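# Mount and fasten the centrifuge rotor unless it has expired

## Task

Find the rotor's use-by date on the card on the centrifuge and compare it with today, 11 July 2030. If the rotor is still in date, lower it fully onto the centrifuge drive, then thread the knob onto the shaft end, run it down until it meets the rotor, and tighten it firmly. If the date has passed, do not mount the rotor: leave it where it stands and place the HOLD block on it. In either case, never drop the rotor.

## Robot and tools

Robot: two UR12e-type arms, left_arm and right_arm, each ending in a Robotiq 2F-85 two-finger gripper. There is also a wrist camera on a block that sticks out about 10 cm toward the gripper's +x side and turns with the hand.

Frames. Scene frame: origin at table-top height, midway between the two nominal bases, +z up, +x out over the table, left_arm on the +y side. Image left and right do not match these names. Calibrated bases: left_arm at (-0.043, +0.498, 0) m, right_arm at (+0.011, -0.482, 0) m, both almost unrotated. Each arm's reported hand pose, velocities, targets and offsets use that arm's own base frame. Fixed cameras and the table use the scene frame. Gripper axes: the fingers point along +z and close along y. end_effector_position is the point between the pads when closed. Closed fingertips reach about 19 mm past it; fully open tips reach about 6 mm past it. Reported poses can be off by a few cm.

execute_actions(actions, cameras). actions is a list of actions. Each action is a table of 1 to 15 rows, and each row lasts 1/30 s. If a table has fewer than 15 rows, its last row is held until 15 steps have run. Every row holds 18 numbers in [-1, 1], always for both arms, in this order: left dx, dy, dz, rx, ry, rz, gripper position, force_limit, speed, then the same nine for the right arm. dx..rz are an offset, not a pose. The offset is measured from that arm's Hand target at the start of the action, along the arm's base axes. Every row of one action counts from that same start. Successive actions and calls add up. The scale is 1.0 = 0.6 m for dx, dy, dz and 1.0 = 180 degrees for rx, ry, rz, which together form one rotation vector about the Hand target's position. Six zeros re-request the current Hand target. Gripper position is absolute: +1 is open at 85 mm, about -0.8 brings the pads together, and -1 squeezes until blocked. force_limit (-1..+1) sets grip strength. speed (-1..+1) sets finger speed: about 20, 85 and 150 mm/s at -1, 0 and +1. Both start at +1. To leave a gripper alone, resend its last three numbers, because a 0 counts as a command. Images come back only for an empty actions list, or when cameras lists them.

move(target, speed, blend, stop_force, zero, blocking, cameras). target is one 18-number row laid out as above, or a list of up to 15 such rows. Every row's pose part is an offset from the Hand targets at the start of the move, not from the previous row. speed is in m/s, from 0.002 to 3.2, default 0.25; turning is capped at twice that value in rad/s. speed can be one value or one per target. blend is a corner radius in m (0 means stop at each target). stop_force (4 to 120 N, one value for both arms) ends an arm's path when its wrist sensor feels that much push; do not rely on it while the gripper rotates. zero=true rezeros first. blocking=false returns early, but not together with stop_force. A move takes at least 0.5 s and at most 10 s. Its result ends in a move: line with done, off_target, moving, held or fault, plus limits such as paced or held.

wait(seconds 0..10) lets time pass. stop brakes a running move. zoom_image(camera, region=[x0,y0,x1,y1] pixels, at most 504 by 504) enlarges the newest image of cam_high, cam_low, cam_left_wrist or cam_right_wrist; each is 896x504. Use zoom_image to read the date card. zero_wrist_force(arm) rezeros that arm's force sensor. read_manual gives licence texts. finished_scene(scene=1) ends the scene for good.

Results. end_effector_position is in metres and end_effector_quat_wxyz gives orientation, both in the arm's base frame. Hand target is the last commanded pose after clipping, and the next offsets start from it. The gripper may settle short of it; if so, send the remaining gap as a new offset. object_status: 0 moving, 1 blocked while opening, 2 blocked while closing (a real grip), 3 reached the command or pads met. position_measured is in counts: 3 open, 78 ≈ 60 mm, 130 ≈ 40 mm, 180 ≈ 20 mm, 230 closed. Wrist force and torque are given along the gripper's own axes. The third force line is the peak since the last report. Joint torques include the arm's own weight.

Control limits. Each step, the commanded orientation is clipped to within 32 degrees of the measured one. Joint speeds are capped, so big moves may arrive late. A clearance check may hold back commands that bring the arms close together.

Avoid:
- External force of about 150 N, or joint torque above its limit, causes a 10 s arm stop. The limits are 48 N m at the wrists, 133 at the elbow and 293 at the shoulder.
- The arms are stiff. Approach contacts slowly with stop_force, and never aim far past a firm surface. Hard screw twisting or pressing on the drive is risky.
- Do not let the arms press or hit each other, and do not grip the other arm's fingers.
- Do not drop or release a moving part. Nothing may fall off the table or be left off it.
- Do not grip hard on a part that is still resting on something.
- Do not route a path close to the arm's own base.
- Motors heat up when holding loads or straining. MOTOR HOT appears at 70 °C, and at 85 °C the arm brakes for 30 to 60 s.
- Small loose objects may get nudged by outside pushes.

Each tool is called in YAML: its name, and indented under it one key for each argument.

## Session

execute_actions:
  actions: []

Scene clock: 0.00 s.
left_arm: end_effector_position=(+0.5196, +0.0285, +0.3519) position_measured=3 object_status=3 end_effector_quat_wxyz=(-0.146, +0.945, +0.192, +0.221) | right_arm: end_effector_position=(+1.2469, -0.1216, +0.2645) position_measured=3 object_status=3 end_effector_quat_wxyz=(+0.050, +0.897, -0.304, +0.318)
Joint positions: left_arm=[-0.599 -2.059 2.305 -1.927 -1.045 2.171] | right_arm=[3.264 -2.367 -1.101 -0.681 1.216 -2.468]
Joint velocities: within noise
Joint torques (N m): no reading
Motor temperatures (°C): left_arm=[33 48 36 32 49 52] | right_arm=[38 41 31 42 41 43]
Wrist force (N): no reading
Wrist torque (N m): no reading
Wrist force, peak (N): no reading
Hand target: left_arm +0.5196, +0.0285, +0.3519; -0.146, +0.945, +0.192, +0.221 | right_arm +1.2469, -0.1216, +0.2645; +0.050, +0.897, -0.304, +0.318
Tool commands: left_gripper/position=+1.0 left_gripper/force_limit=+1.0 left_gripper/speed=+1.0 right_gripper/position=+1.0 right_gripper/force_limit=+1.0 right_gripper/speed=+1.0

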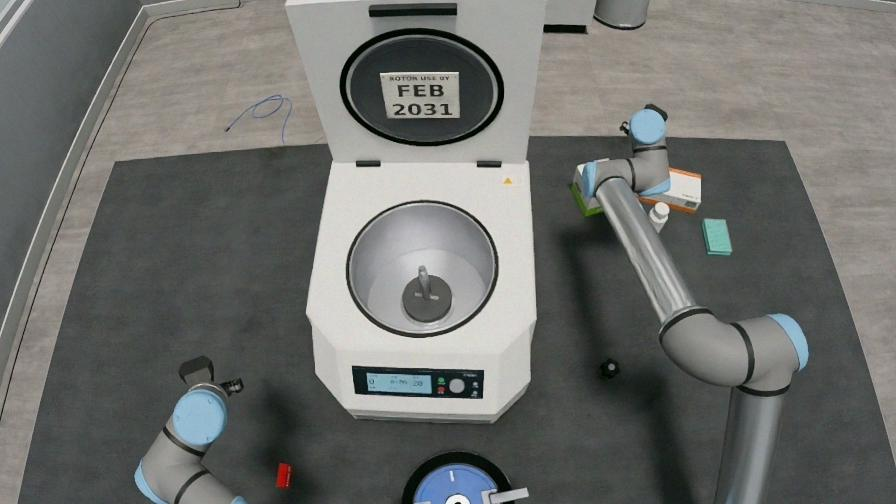

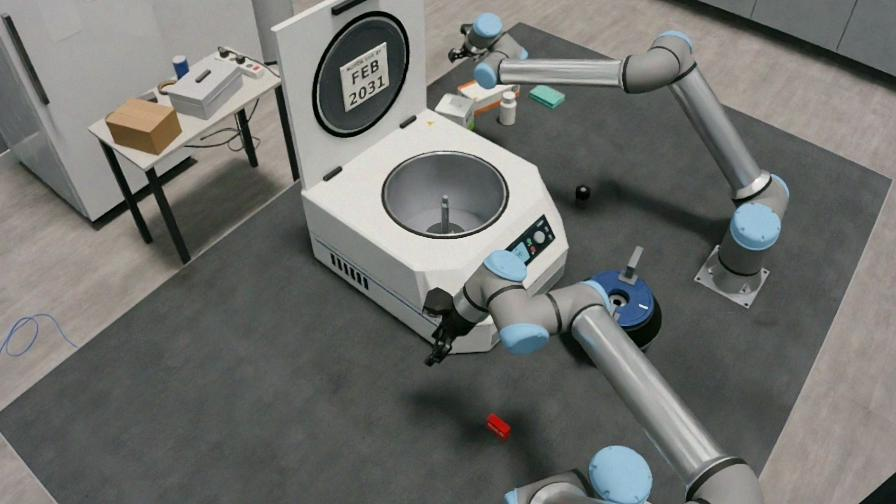

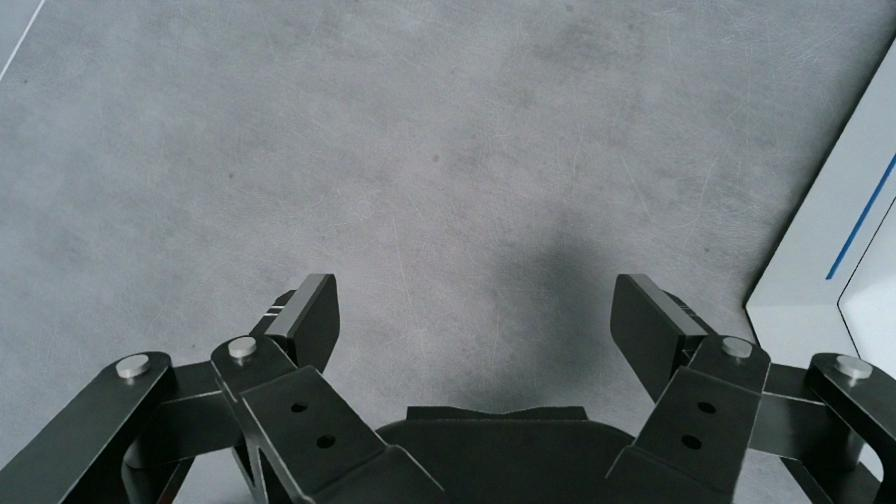

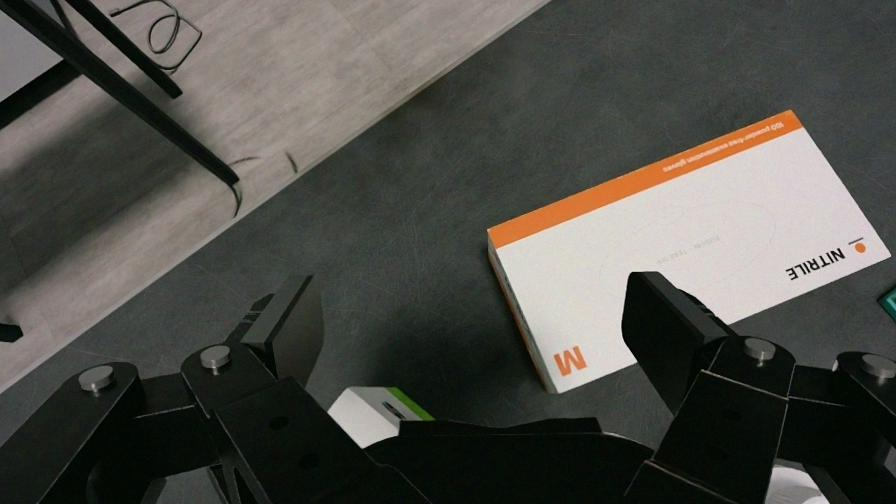

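zoom_image:
  camera: "cam_high"
  region: [360, 420, 570, 504]

zoom_image:
  camera: "cam_low"
  region: [540, 220, 700, 380]

zoom_image:
  camera: "cam_low"
  region: [360, 130, 530, 250]

zoom_image:
  camera: "cam_low"
  region: [550, 160, 630, 230]

zoom_image:
  camera: "cam_high"
  region: [340, 190, 510, 350]

zoom_image:
  camera: "cam_high"
  region: [580, 340, 640, 390]

zoom_image:
  camera: "cam_high"
  region: [370, 50, 480, 130]

Scaled by 2.400 from the camera's 896x504 image, which has a finer 1280x720 frame.

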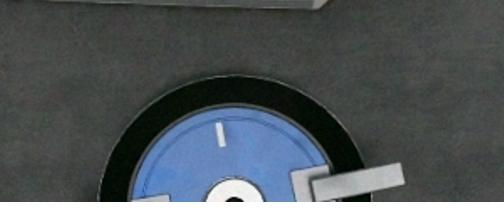

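Scaled by 3.150 from the camera's 896x504 image, which has a finer 1280x720 frame.

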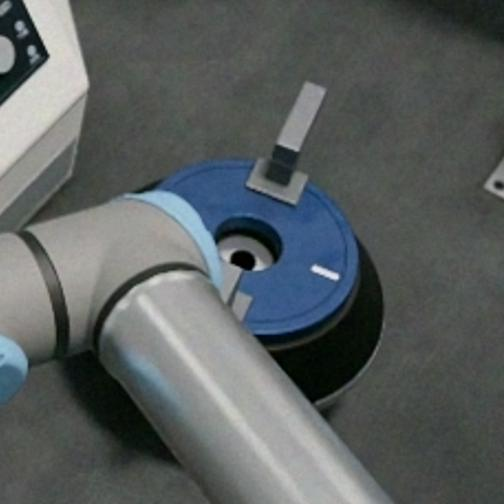

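Scaled by 2.965 from the camera's 896x504 image, which has a finer 1280x720 frame.

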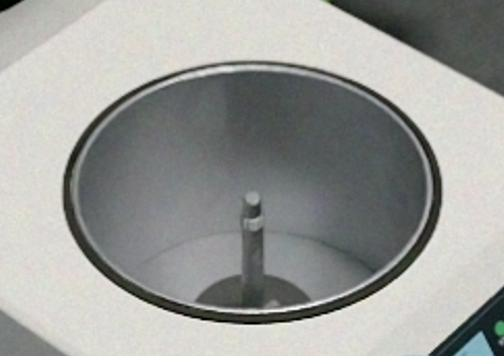

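Scaled by 6.300 from the camera's 896x504 image, which has a finer 1280x720 frame.

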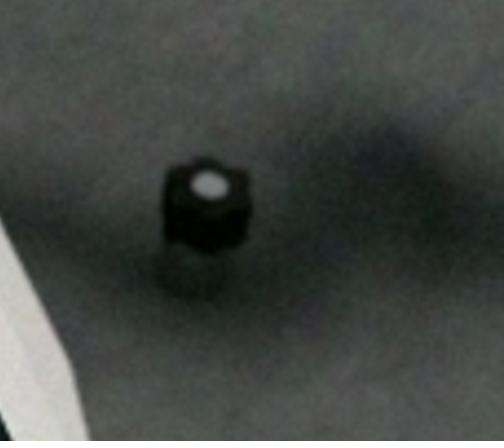

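Scaled by 2.965 from the camera's 896x504 image, which has a finer 1280x720 frame.

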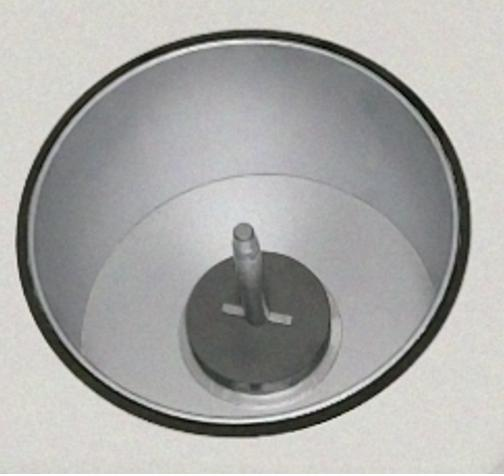

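Scaled by 8.400 from the camera's 896x504 image, which has a finer 1280x720 frame.

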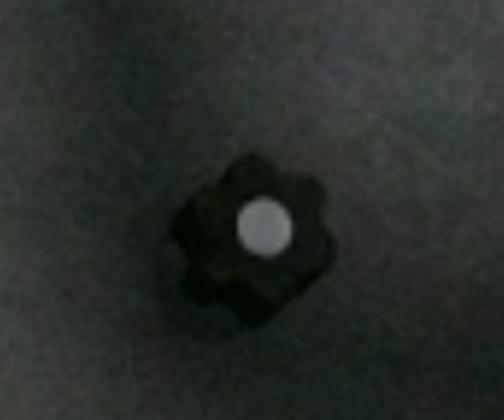

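Scaled by 4.582 from the camera's 896x504 image, which has a finer 1280x720 frame.

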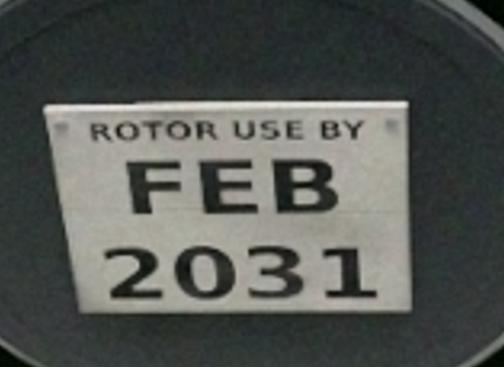

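move:
  target:
    - [0,0,0.16,0,0,0,1,1,1,0,0,0.2,0,0,0,1,1,1]
    - [-0.256,-0.931,0.2,-0.0946,0.1433,-0.1245,1,1,1,-0.928,0.24,0.2,0.033,0.21,0.201,1,1,1]
  speed: 0.5
  blend: [0.05,0]
  cameras: ["all"]

Scene clock: 5.97 s.
left_arm: end_effector_position=(+0.3660, -0.5299, +0.4719) position_measured=3 object_status=3 end_effector_quat_wxyz=(+0.000, +1.000, +0.000, +0.000) | right_arm: end_effector_position=(+0.6903, +0.0223, +0.3845) position_measured=3 object_status=3 end_effector_quat_wxyz=(+0.000, +1.000, +0.000, +0.000)
Joint positions: left_arm=[-1.24 -1.686 1.745 -1.629 -1.571 1.901] | right_arm=[3.429 -1.556 -1.806 -1.352 1.571 -2.855]
Joint torques (N m): left_arm=[-21.11 -24.24 -60.12 -7.23 -2.96 1.75] | right_arm=[12.22 66.32 46.84 1.6 2.93 -4.78]
Wrist force (N): left_arm=[-0.1 -0.1 -0.5] | right_arm=[-0.1 0.3 -0.2]
Wrist torque (N m): left_arm=[0.07 0.22 -0.28] | right_arm=[-0.11 -0.23 0.42]
Wrist force, peak (N): left_arm=[-0.6 3.1 -0.8] | right_arm=[3.4 -1.3 -0.8]
Hand target: left_arm +0.3660, -0.5301, +0.4719; +0.000, +1.000, +0.000, +0.000 | right_arm +0.6901, +0.0224, +0.3845; +0.000, +1.000, +0.000, +0.000
Off the commanded pose: left_arm 0.000 m, 0 deg | right_arm 0.000 m, 0 deg.
move: done
camera_calibration:
cam_left_wrist: T_world_to_cam=[[-0.0180252, -0.999821, -0.005726, -0.510471], [-0.93062, 0.0146833, 0.365692, 0.19373], [-0.365542, 0.0119204, -0.930718, 0.704605], [0, 0, 0, 1]] pos_world=[0.428651, -0.521623, 0.582021]
cam_right_wrist: T_world_to_cam=[[-0.0154341, -0.999517, 0.0269636, 0.0248292], [-0.937026, 0.0238689, 0.348442, 0.532737], [-0.348917, -0.0198877, -0.936942, 0.727665], [0, 0, 0, 1]] pos_world=[0.753467, 0.0265729, 0.495483]

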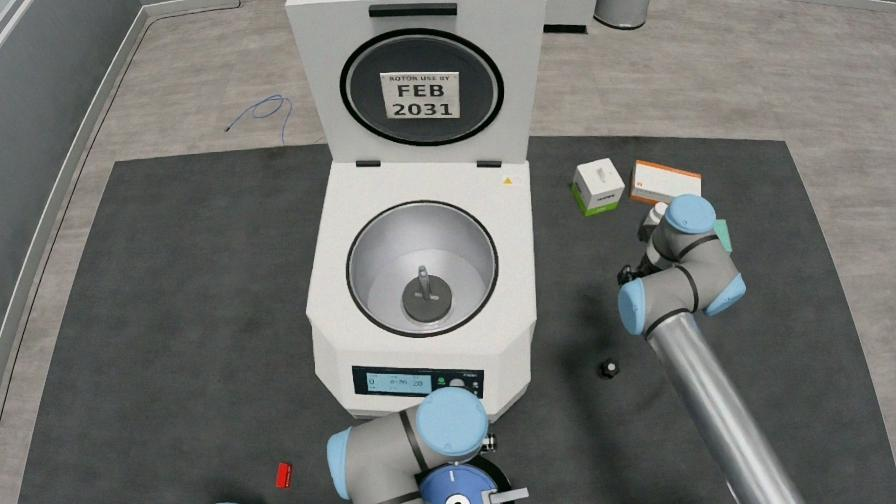

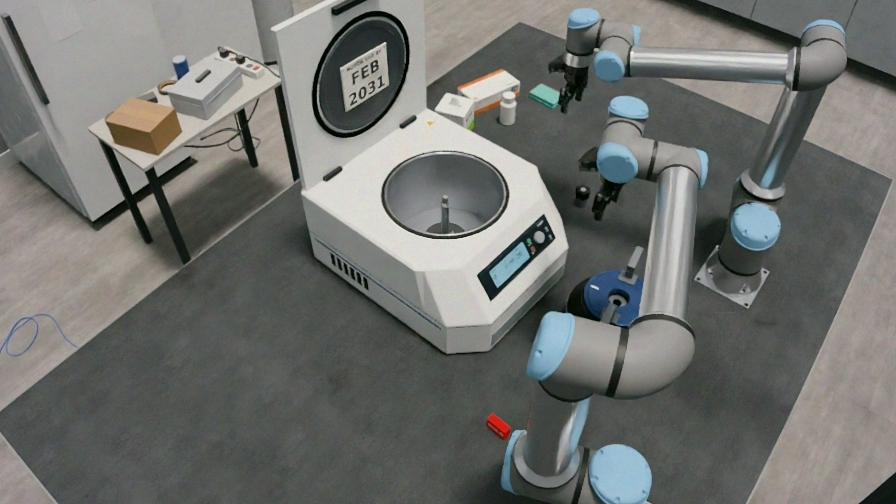

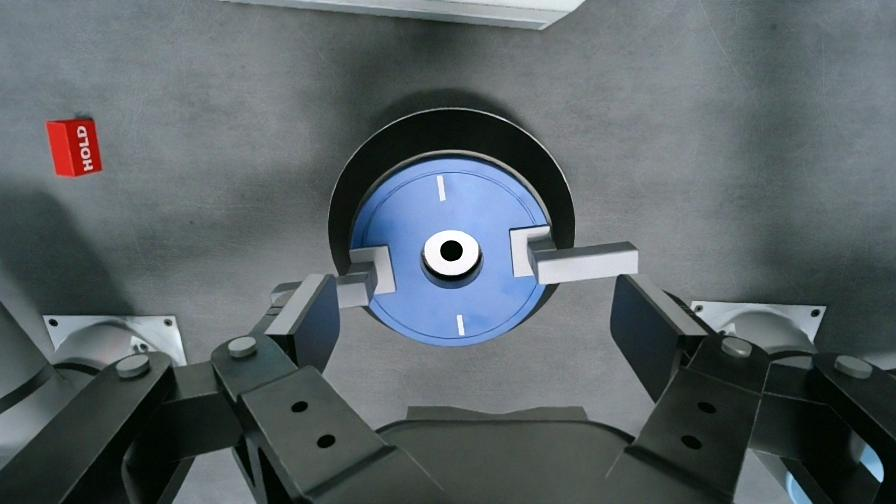

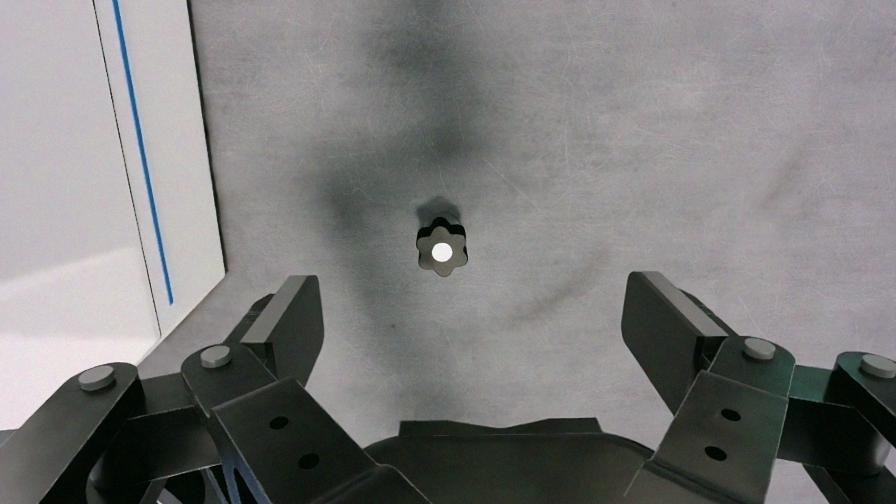

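zoom_image:
  camera: "cam_left_wrist"
  region: [300, 90, 660, 360]

zoom_image:
  camera: "cam_right_wrist"
  region: [390, 180, 490, 300]

zoom_image:
  camera: "cam_low"
  region: [550, 230, 670, 350]

Scaled by 1.400 from the camera's 896x504 image, which has a finer 1280x720 frame.

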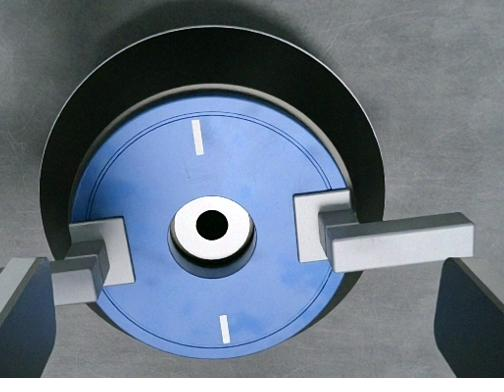

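Scaled by 4.200 from the camera's 896x504 image, which has a finer 1280x720 frame.

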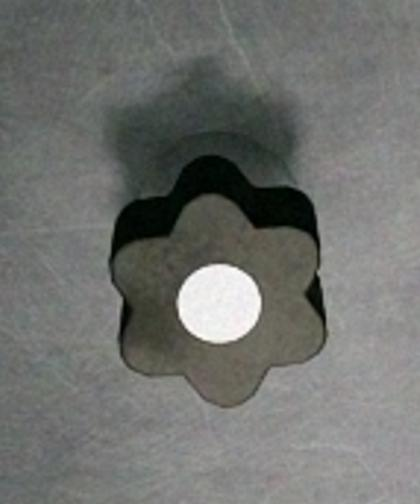

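Scaled by 4.200 from the camera's 896x504 image, which has a finer 1280x720 frame.

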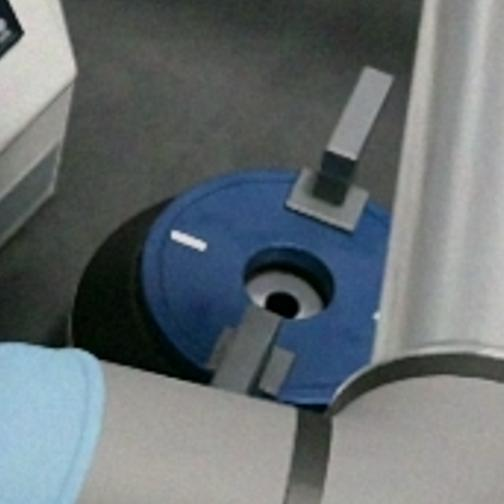

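move:
  target: [0,0,0,0,0,0,1,1,1,0.303,0.868,0.13,0,0,0,1,1,1]
  speed: 0.4
  cameras: ["cam_right_wrist","cam_left_wrist"]

zoom_image:
  camera: "cam_right_wrist"
  region: [330, 150, 570, 350]

Scene clock: 12.80 s.
left_arm: end_effector_position=(+0.3660, -0.5301, +0.4719) position_measured=3 object_status=3 end_effector_quat_wxyz=(+0.000, +1.000, +0.000, +0.000) | right_arm: end_effector_position=(+0.8719, +0.5431, +0.4625) position_measured=3 object_status=3 end_effector_quat_wxyz=(+0.000, +1.000, +0.000, +0.000)
Joint positions: left_arm=[-1.24 -1.686 1.744 -1.63 -1.571 1.901] | right_arm=[3.869 -2.126 -0.936 -1.651 1.571 -2.415]
Joint torques (N m): left_arm=[-21.3 -24.34 -59.94 -6.97 -3.05 1.89] | right_arm=[13.81 92.57 62.65 1.36 2.94 3.24]
Wrist force (N): left_arm=[0.1 0.1 -0.5] | right_arm=[0.2 0.5 -0.1]
Wrist torque (N m): left_arm=[0.10 0.18 -0.28] | right_arm=[-0.12 -0.27 0.17]
Wrist force, peak (N): left_arm=[-0.2 -0.2 -1.0] | right_arm=[-0.9 3.2 0.5]
Hand target: left_arm +0.3660, -0.5301, +0.4719; +0.000, +1.000, +0.000, +0.000 | right_arm +0.8719, +0.5432, +0.4625; +0.000, +1.000, +0.000, +0.000
Off the commanded pose: left_arm 0.000 m, 0 deg | right_arm 0.000 m, 0 deg.
move: done
camera_calibration:
cam_left_wrist: T_world_to_cam=[[-0.0181194, -0.99982, -0.00568817, -0.510552], [-0.930572, 0.0147832, 0.365812, 0.193692], [-0.365661, 0.0119215, -0.930672, 0.70463], [0, 0, 0, 1]] pos_world=[0.42865, -0.521724, 0.582021]
cam_right_wrist: T_world_to_cam=[[-0.0153407, -0.99952, 0.026928, 0.546012], [-0.937028, 0.023769, 0.348444, 0.663348], [-0.348917, -0.019887, -0.936943, 0.874467], [0, 0, 0, 1]] pos_world=[0.935067, 0.547373, 0.573483]
Images, in order (width x height): cam_left_wrist 896x504, cam_right_wrist 896x504.

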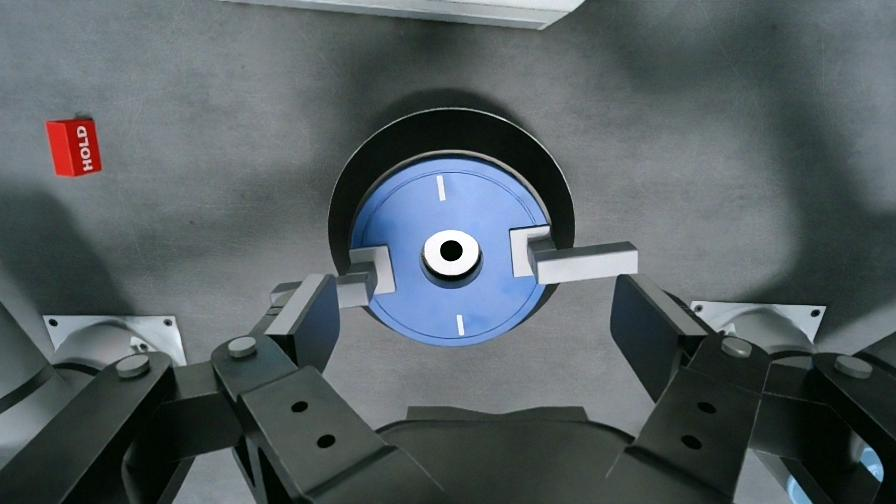

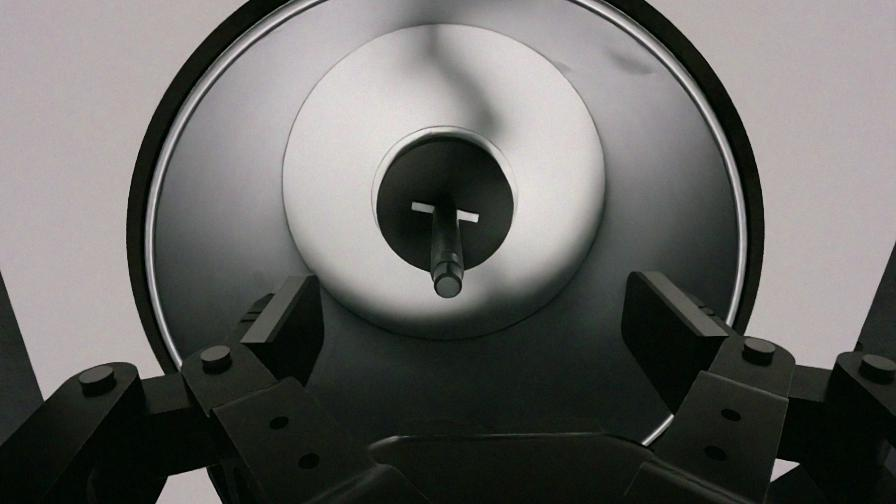

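Scaled by 2.100 from the camera's 896x504 image, which has a finer 1280x720 frame.

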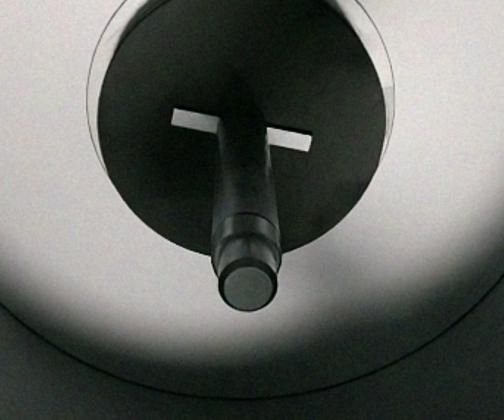

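move:
  target: [-0.199,0.21,-0.167,0,0,0.538,1,1,1,-0.123,0.005,-0.217,0,0,0,1,1,1]
  speed: 0.4
  cameras: ["cam_high","cam_low","cam_right_wrist","cam_left_wrist"]

zoom_image:
  camera: "cam_right_wrist"
  region: [330, 150, 630, 400]

Scene clock: 18.40 s.
left_arm: end_effector_position=(+0.2466, -0.4041, +0.3717) position_measured=3 object_status=3 end_effector_quat_wxyz=(+0.000, +0.664, +0.748, +0.000) | right_arm: end_effector_position=(+0.7981, +0.5462, +0.3323) position_measured=3 object_status=3 end_effector_quat_wxyz=(+0.000, +1.000, +0.000, +0.000)
Joint positions: left_arm=[-1.4 -1.982 2.134 -1.724 -1.571 0.052] | right_arm=[3.923 -2.03 -1.312 -1.372 1.571 -2.361]
Joint torques (N m): left_arm=[-21.51 -35.19 -39.59 -7.12 2.79 -2.77] | right_arm=[12.26 108.81 47.35 8.46 -0.23 3.43]
Wrist force (N): left_arm=[0.3 0.0 -0.5] | right_arm=[-0.2 0.4 0.3]
Wrist torque (N m): left_arm=[0.09 0.13 0.00] | right_arm=[-0.09 -0.18 0.12]
Wrist force, peak (N): left_arm=[0.7 0.8 -1.0] | right_arm=[-0.5 1.2 0.5]
Hand target: left_arm +0.2466, -0.4041, +0.3717; +0.000, +0.664, +0.748, +0.000 | right_arm +0.7981, +0.5462, +0.3323; +0.000, +1.000, +0.000, +0.000
Off the commanded pose: left_arm 0.000 m, 0 deg | right_arm 0.000 m, 0 deg.
move: done
camera_calibration:
cam_left_wrist: T_world_to_cam=[[0.994877, 0.100939, -0.00563399, -0.192412], [0.0959946, -0.925728, 0.365805, -0.515825], [0.0317084, -0.364472, -0.930674, 0.316129], [0, 0, 0, 1]] pos_world=[0.230919, -0.342871, 0.481821]
cam_right_wrist: T_world_to_cam=[[-0.0152807, -0.999524, 0.0268002, 0.551494], [-0.936997, 0.0236701, 0.348535, 0.639569], [-0.349004, -0.0197859, -0.936912, 0.726829], [0, 0, 0, 1]] pos_world=[0.861367, 0.550474, 0.443282]

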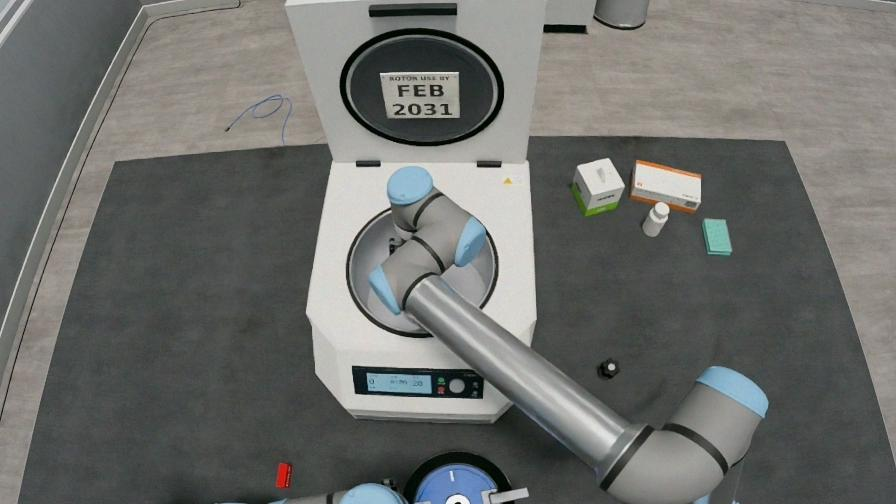

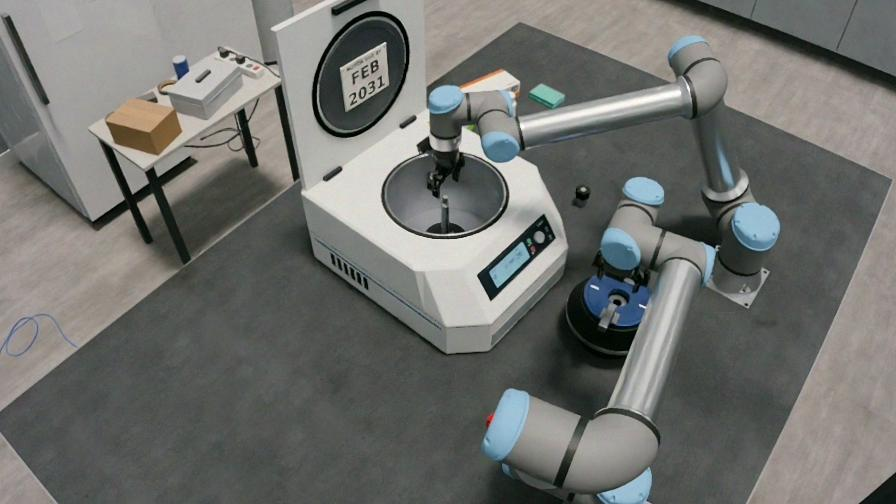

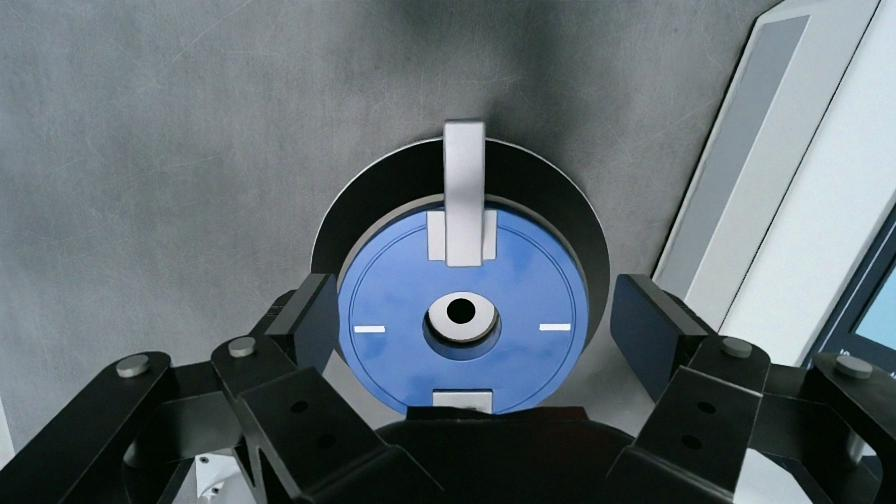

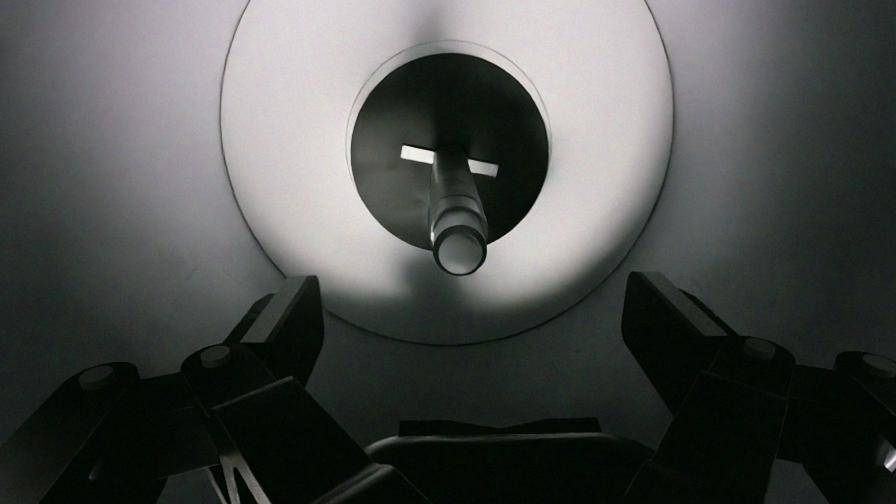

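Scaled by 1.680 from the camera's 896x504 image, which has a finer 1280x720 frame.

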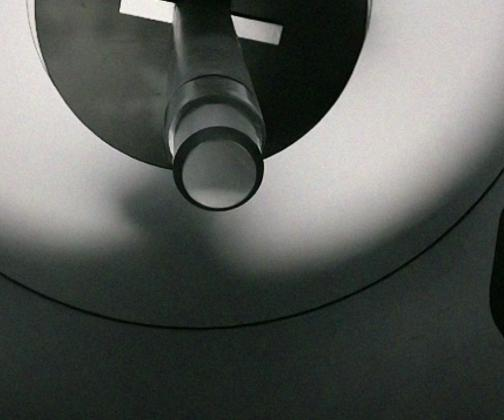

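move:
  target: [0,0,0,0,0,0,1,1,1,0.005,0.003,-0.137,0,0,0,1,1,1]
  speed: 0.12
  stop_force: 15
  cameras: ["cam_low","cam_right_wrist"]

zoom_image:
  camera: "cam_right_wrist"
  region: [250, 150, 700, 400]

zoom_image:
  camera: "cam_low"
  region: [380, 120, 520, 240]

Scene clock: 21.30 s.
left_arm: end_effector_position=(+0.2466, -0.4041, +0.3717) position_measured=3 object_status=3 end_effector_quat_wxyz=(+0.000, +0.664, +0.748, +0.000) | right_arm: end_effector_position=(+0.8011, +0.5480, +0.2501) position_measured=3 object_status=3 end_effector_quat_wxyz=(+0.000, +1.000, +0.000, +0.000)
Joint positions: left_arm=[-1.4 -1.982 2.134 -1.724 -1.571 0.052] | right_arm=[3.922 -2.072 -1.398 -1.244 1.571 -2.362]
Joint torques (N m): left_arm=[-21.83 -33.76 -40.21 -6.94 2.85 -2.43] | right_arm=[-10.71 84.97 46.09 8.72 -2.16 -4.85]
Wrist force (N): left_arm=[0.3 -0.2 -0.5] | right_arm=[0.3 0.4 0.4]
Wrist torque (N m): left_arm=[0.05 0.12 -0.01] | right_arm=[-0.10 -0.27 0.26]
Wrist force, peak (N): left_arm=[0.6 -0.1 -0.9] | right_arm=[-0.1 0.5 -1.9]
Hand target: left_arm +0.2466, -0.4041, +0.3717; +0.000, +0.664, +0.748, +0.000 | right_arm +0.8011, +0.5480, +0.2501; +0.000, +1.000, +0.000, +0.000
Off the commanded pose: left_arm 0.000 m, 0 deg | right_arm 0.000 m, 0 deg.
move: done
camera_calibration:
cam_right_wrist: T_world_to_cam=[[-0.0153413, -0.99952, 0.0269283, 0.555445], [-0.937028, 0.0237696, 0.348444, 0.670995], [-0.348917, -0.019887, -0.936943, 0.650887], [0, 0, 0, 1]] pos_world=[0.864367, 0.552173, 0.361083]
Images, in order (width x height): cam_low 896x504, cam_right_wrist 896x504.

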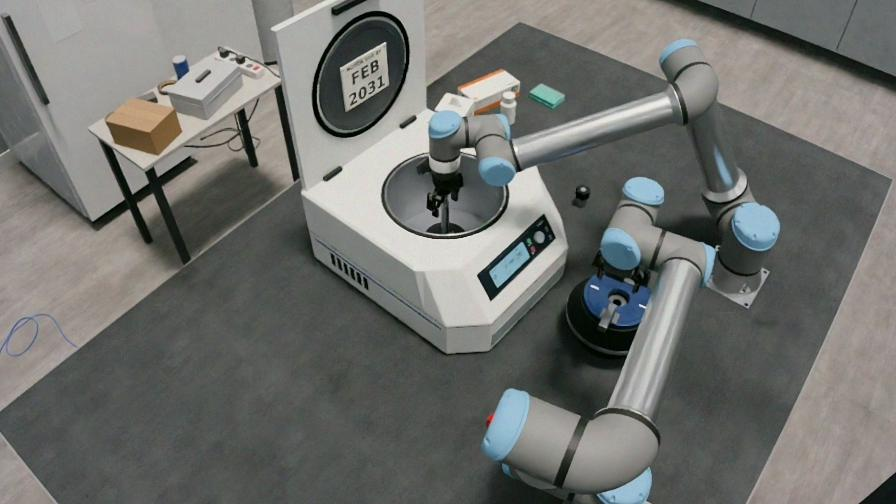

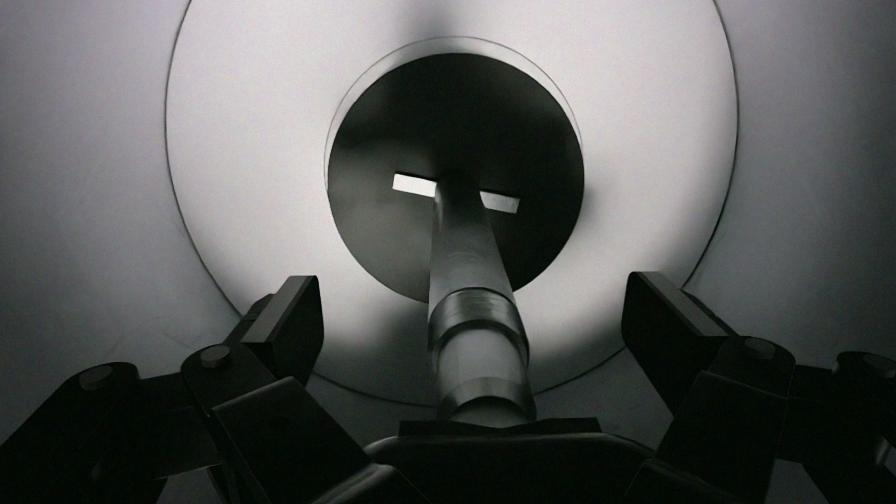

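Scaled by 1.120 from the camera's 896x504 image, which has a finer 1280x720 frame.

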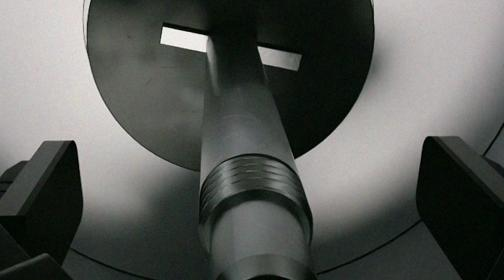

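Scaled by 3.600 from the camera's 896x504 image, which has a finer 1280x720 frame.

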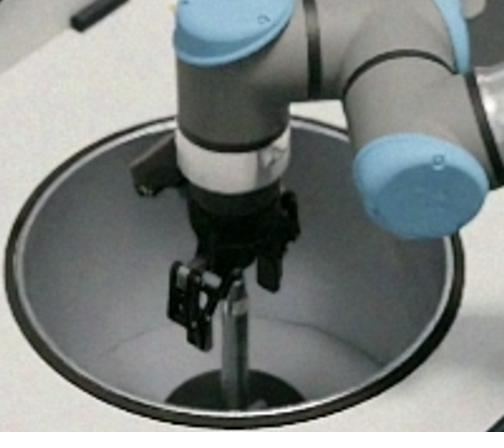

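move:
  target: [0,0,0,0,0,0,1,1,1,0,-0.0022,-0.01,0,0,0,1,1,1]
  speed: 0.05
  stop_force: 12

move:
  target: [0,0,0,0,0,0,1,1,1,0,0,0,0,0,0,-1,-1,-1]
  cameras: ["cam_right_wrist"]

Scene clock: 23.43 s.
left_arm: end_effector_position=(+0.2466, -0.4041, +0.3717) position_measured=3 object_status=3 end_effector_quat_wxyz=(+0.000, +0.664, +0.748, +0.000) | right_arm: end_effector_position=(+0.8011, +0.5467, +0.2441) position_measured=3 object_status=3 end_effector_quat_wxyz=(+0.000, +1.000, +0.000, +0.000)
Joint positions: left_arm=[-1.4 -1.982 2.134 -1.724 -1.571 0.052] | right_arm=[3.921 -2.074 -1.406 -1.234 1.571 -2.363]
Joint torques (N m): left_arm=[-21.36 -34.41 -40.07 -7.04 2.78 -2.52] | right_arm=[-11.92 84.34 44.2 8.29 -3.24 -4.56]
Wrist force (N): left_arm=[0.6 -0.3 -0.8] | right_arm=[0.0 0.3 0.3]
Wrist torque (N m): left_arm=[0.04 0.08 0.00] | right_arm=[-0.11 -0.23 0.38]
Wrist force, peak (N): left_arm=[1.0 -0.1 -0.8] | right_arm=[0.4 1.0 0.1]
Hand target: left_arm +0.2466, -0.4041, +0.3717; +0.000, +0.664, +0.748, +0.000 | right_arm +0.8011, +0.5467, +0.2441; +0.000, +1.000, +0.000, +0.000
Off the commanded pose: left_arm 0.000 m, 0 deg | right_arm 0.000 m, 0 deg.
move: done

Scene clock: 26.90 s.
left_arm: end_effector_position=(+0.2466, -0.4041, +0.3717) position_measured=3 object_status=3 end_effector_quat_wxyz=(+0.000, +0.664, +0.748, +0.000) | right_arm: end_effector_position=(+0.8011, +0.5468, +0.2441) position_measured=169 object_status=0 end_effector_quat_wxyz=(+0.000, +1.000, +0.001, +0.000)
Joint positions: left_arm=[-1.4 -1.982 2.134 -1.724 -1.571 0.052] | right_arm=[3.921 -2.074 -1.406 -1.234 1.571 -2.363]
Joint torques (N m): left_arm=[-21.46 -35.24 -40.32 -6.95 2.89 -2.29] | right_arm=[-30.74 100 43.88 -6.21 -9.21 -4.84]
Wrist force (N): left_arm=[0.5 -0.2 -0.4] | right_arm=[0.2 -45.1 5.8]
Wrist torque (N m): left_arm=[0.05 0.09 0.00] | right_arm=[-0.14 -0.25 0.39]
Wrist force, peak (N): left_arm=[0.8 0.1 -0.9] | right_arm=[4.2 -47.0 7.3]
Hand target: left_arm +0.2466, -0.4041, +0.3717; +0.000, +0.664, +0.748, +0.000 | right_arm +0.8011, +0.5467, +0.2441; +0.000, +1.000, +0.000, +0.000
Off the commanded pose: left_arm 0.000 m, 0 deg | right_arm 0.000 m, 0 deg.
move: done
camera_calibration:
cam_right_wrist: T_world_to_cam=[[-0.015225, -0.999528, 0.0266701, 0.554503], [-0.93703, 0.0235707, 0.348452, 0.673127], [-0.348916, -0.0196855, -0.936947, 0.645098], [0, 0, 0, 1]] pos_world=[0.864268, 0.551074, 0.355082]
Images, in order (width x height): cam_right_wrist 896x504.

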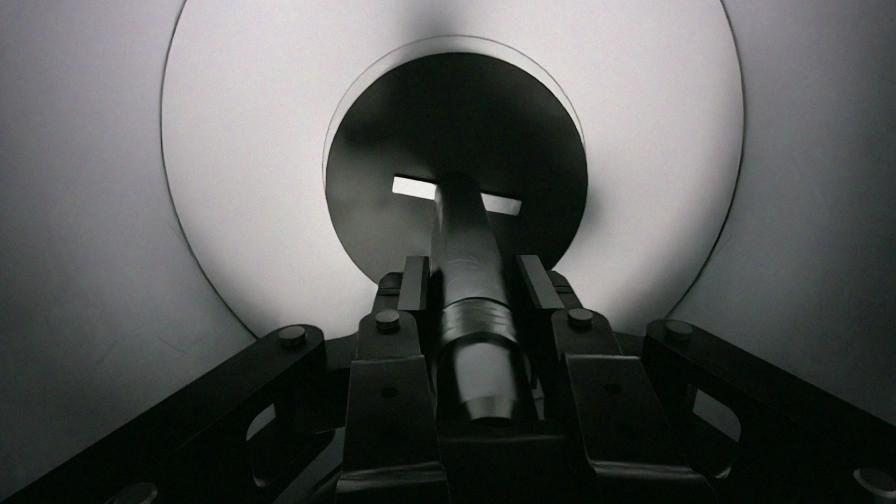

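move:
  target: [0,0,0,0,0,0,1,1,1,0,0.0035,0,0,0,0,-1,-1,-1]
  speed: 0.02
  cameras: ["cam_right_wrist"]

Scene clock: 28.27 s.
left_arm: end_effector_position=(+0.2466, -0.4041, +0.3717) position_measured=3 object_status=3 end_effector_quat_wxyz=(+0.000, +0.664, +0.748, +0.000) | right_arm: end_effector_position=(+0.8012, +0.5485, +0.2441) position_measured=169 object_status=2 end_effector_quat_wxyz=(+0.000, +1.000, +0.000, +0.000)
Joint positions: left_arm=[-1.4 -1.982 2.134 -1.724 -1.571 0.052] | right_arm=[3.922 -2.076 -1.403 -1.235 1.571 -2.362]
Joint torques (N m): left_arm=[-21.71 -32.84 -40.71 -6.78 2.63 -2.34] | right_arm=[13.92 85.07 59.09 1.59 -1.1 3.34]
Wrist force (N): left_arm=[0.5 0.0 -0.1] | right_arm=[-0.1 0.7 0.2]
Wrist torque (N m): left_arm=[0.08 0.09 -0.01] | right_arm=[-0.04 -0.22 0.15]
Wrist force, peak (N): left_arm=[0.9 0.0 -0.5] | right_arm=[2.7 -47.6 5.2]
Hand target: left_arm +0.2466, -0.4041, +0.3717; +0.000, +0.664, +0.748, +0.000 | right_arm +0.8011, +0.5488, +0.2441; +0.000, +1.000, +0.000, +0.000
Off the commanded pose: left_arm 0.000 m, 0 deg | right_arm 0.000 m, 0 deg.
move: done
camera_calibration:
cam_right_wrist: T_world_to_cam=[[-0.0154564, -0.999511, 0.027186, 0.556209], [-0.937026, 0.0239673, 0.348436, 0.672962], [-0.348917, -0.0200884, -0.936938, 0.645388], [0, 0, 0, 1]] pos_world=[0.864367, 0.552772, 0.355084]
Images, in order (width x height): cam_right_wrist 896x504.

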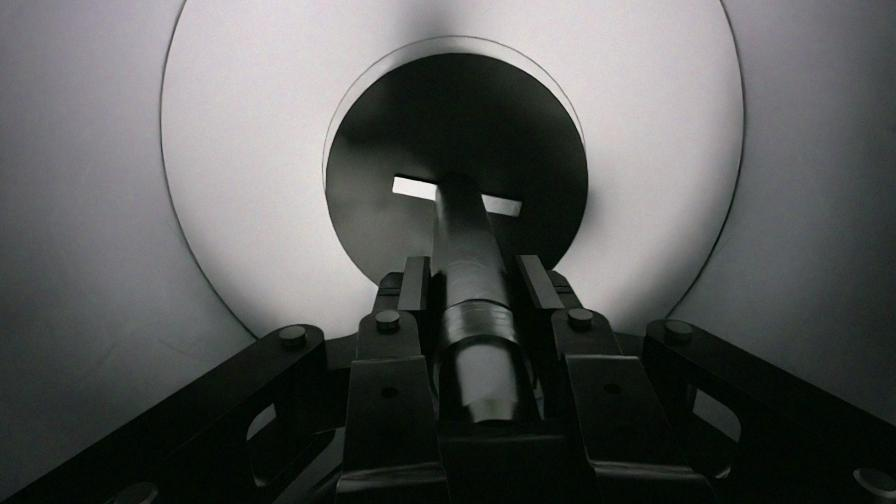

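move:
  target: [0,0,0,0,0,0,1,1,1,0,0,0,0,0,-0.17,-1,-1,-1]
  speed: 0.2
  cameras: ["cam_right_wrist"]

Scene clock: 30.60 s.
left_arm: end_effector_position=(+0.2466, -0.4041, +0.3717) position_measured=3 object_status=3 end_effector_quat_wxyz=(+0.000, +0.664, +0.748, +0.000) | right_arm: end_effector_position=(+0.8012, +0.5487, +0.2441) position_measured=169 object_status=2 end_effector_quat_wxyz=(+0.000, +0.965, -0.263, -0.001)
Joint positions: left_arm=[-1.4 -1.982 2.134 -1.724 -1.571 0.052] | right_arm=[3.922 -2.076 -1.403 -1.234 1.572 -1.828]
Joint torques (N m): left_arm=[-23.05 -33.89 -40 -6.74 2.71 -2.09] | right_arm=[6.43 104.59 45.12 8.65 -4.45 3.53]
Wrist force (N): left_arm=[0.3 0.1 -0.1] | right_arm=[-0.7 -1.3 -0.5]
Wrist torque (N m): left_arm=[0.11 0.12 0.00] | right_arm=[-0.37 -0.11 0.14]
Wrist force, peak (N): left_arm=[0.9 0.0 -0.6] | right_arm=[-0.6 -1.6 0.6]
Hand target: left_arm +0.2466, -0.4041, +0.3717; +0.000, +0.664, +0.748, +0.000 | right_arm +0.8011, +0.5488, +0.2441; +0.000, +0.965, -0.263, -0.001
Off the commanded pose: left_arm 0.000 m, 0 deg | right_arm 0.000 m, 0 deg.
move: done
camera_calibration:
cam_right_wrist: T_world_to_cam=[[-0.52183, -0.852626, 0.0268672, 0.881628], [-0.794525, 0.497253, 0.348524, 0.299021], [-0.31052, 0.160524, -0.936915, 0.515506], [0, 0, 0, 1]] pos_world=[0.857715, 0.520259, 0.355082]
Images, in order (width x height): cam_right_wrist 896x504.

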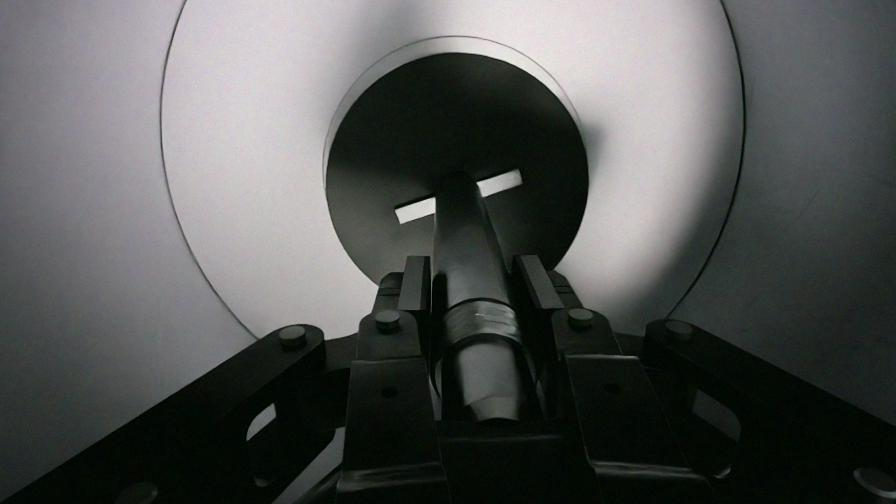

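move:
  target:
    - [0,0,0,0,0,0,1,1,1,0,0,0,0,0,0,-0.3,-1,-1]
    - [0,0,0,0,0,0,1,1,1,0,0,0,0,0,0,-1,-0.1,-1]
    - [0,0,0,0,0,0,1,1,1,0,0,0,0,0,-0.11,-1,-0.1,-1]
  speed: 0.15
  cameras: ["cam_right_wrist"]

Scene clock: 41.23 s.
left_arm: end_effector_position=(+0.2466, -0.4041, +0.3717) position_measured=3 object_status=3 end_effector_quat_wxyz=(+0.000, +0.664, +0.748, +0.000) | right_arm: end_effector_position=(+0.8011, +0.5488, +0.2441) position_measured=172 object_status=2 end_effector_quat_wxyz=(+0.000, +0.905, -0.425, -0.001)
Joint positions: left_arm=[-1.4 -1.982 2.134 -1.724 -1.571 0.052] | right_arm=[3.922 -2.075 -1.403 -1.234 1.572 -1.482]
Joint torques (N m): left_arm=[-21.05 -33.64 -40.35 -6.32 2.58 -2] | right_arm=[8.26 102.4 49.59 12 -3.6 3.33]
Wrist force (N): left_arm=[0.5 -0.1 -0.3] | right_arm=[3.5 15.8 -6.1]
Wrist torque (N m): left_arm=[0.07 0.08 0.00] | right_arm=[-0.10 -0.24 0.11]
Wrist force, peak (N): left_arm=[0.9 -0.3 -0.5] | right_arm=[2.9 18.0 -6.8]
Hand target: left_arm +0.2466, -0.4041, +0.3717; +0.000, +0.664, +0.748, +0.000 | right_arm +0.8011, +0.5488, +0.2441; +0.000, +0.905, -0.425, -0.001
Off the commanded pose: left_arm 0.000 m, 0 deg | right_arm 0.000 m, 0 deg.
move: done
camera_calibration:
cam_right_wrist: T_world_to_cam=[[-0.779811, -0.625439, 0.0268287, 0.963631], [-0.579098, 0.736984, 0.348569, -0.00510005], [-0.237781, 0.256282, -0.936899, 0.404694], [0, 0, 0, 1]] pos_world=[0.844726, 0.502736, 0.355082]
Images, in order (width x height): cam_right_wrist 896x504.

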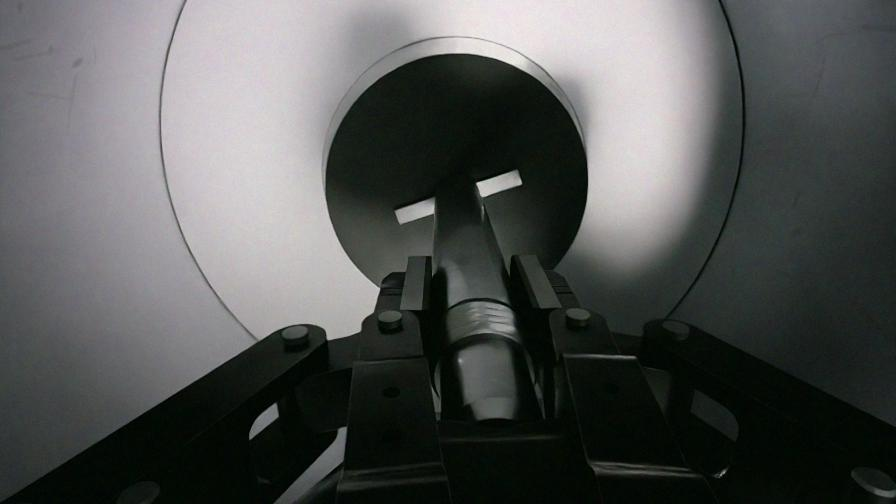

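move:
  target: [0,0,0,0,0,0,1,1,1,-0.0017,-0.0005,0,0,0,-0.261,-1,-0.1,-1]
  speed: 0.15
  cameras: ["cam_right_wrist"]

Scene clock: 45.13 s.
left_arm: end_effector_position=(+0.2466, -0.4041, +0.3717) position_measured=3 object_status=3 end_effector_quat_wxyz=(+0.000, +0.664, +0.748, +0.000) | right_arm: end_effector_position=(+0.8001, +0.5485, +0.2441) position_measured=172 object_status=2 end_effector_quat_wxyz=(+0.000, -0.661, +0.751, +0.000)
Joint positions: left_arm=[-1.4 -1.982 2.134 -1.724 -1.571 0.052] | right_arm=[3.923 -2.073 -1.406 -1.232 1.572 -0.662]
Joint torques (N m): left_arm=[-20.11 -32.44 -40.11 -6.24 2.57 -2.12] | right_arm=[23.53 122.4 38.02 2.28 1.01 3.61]
Wrist force (N): left_arm=[0.6 -0.1 -0.5] | right_arm=[-12.2 -31.0 9.3]
Wrist torque (N m): left_arm=[0.06 0.07 -0.01] | right_arm=[-0.31 -0.04 0.11]
Wrist force, peak (N): left_arm=[0.7 0.0 -0.8] | right_arm=[-12.5 -30.9 9.7]
Hand target: left_arm +0.2466, -0.4041, +0.3717; +0.000, +0.664, +0.748, +0.000 | right_arm +0.8001, +0.5485, +0.2441; +0.000, -0.660, +0.751, +0.000
Off the commanded pose: left_arm 0.000 m, 0 deg | right_arm 0.000 m, 0 deg.
move: done
camera_calibration:
cam_right_wrist: T_world_to_cam=[[-0.989291, 0.14346, 0.0268905, 0.708535], [0.143787, 0.926231, 0.348456, -0.687711], [0.0250826, 0.348591, -0.936939, 0.143551], [0, 0, 0, 1]] pos_world=[0.79623, 0.485293, 0.355083]
Images, in order (width x height): cam_right_wrist 896x504.

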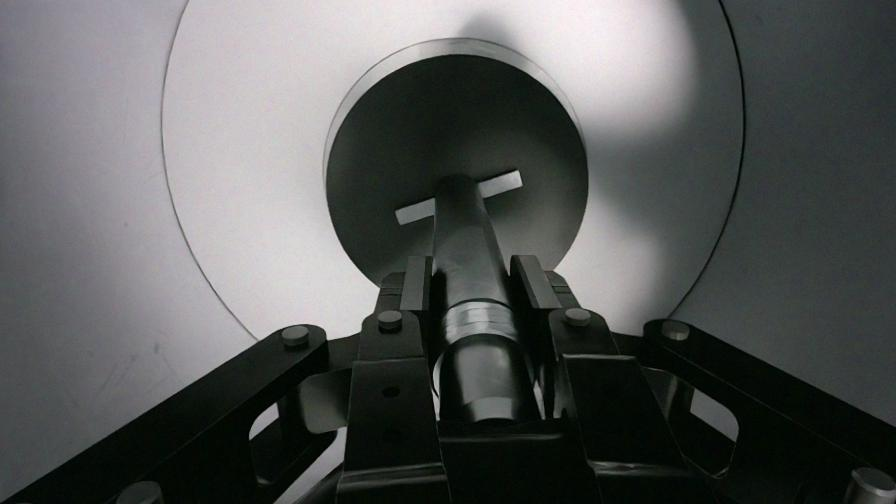

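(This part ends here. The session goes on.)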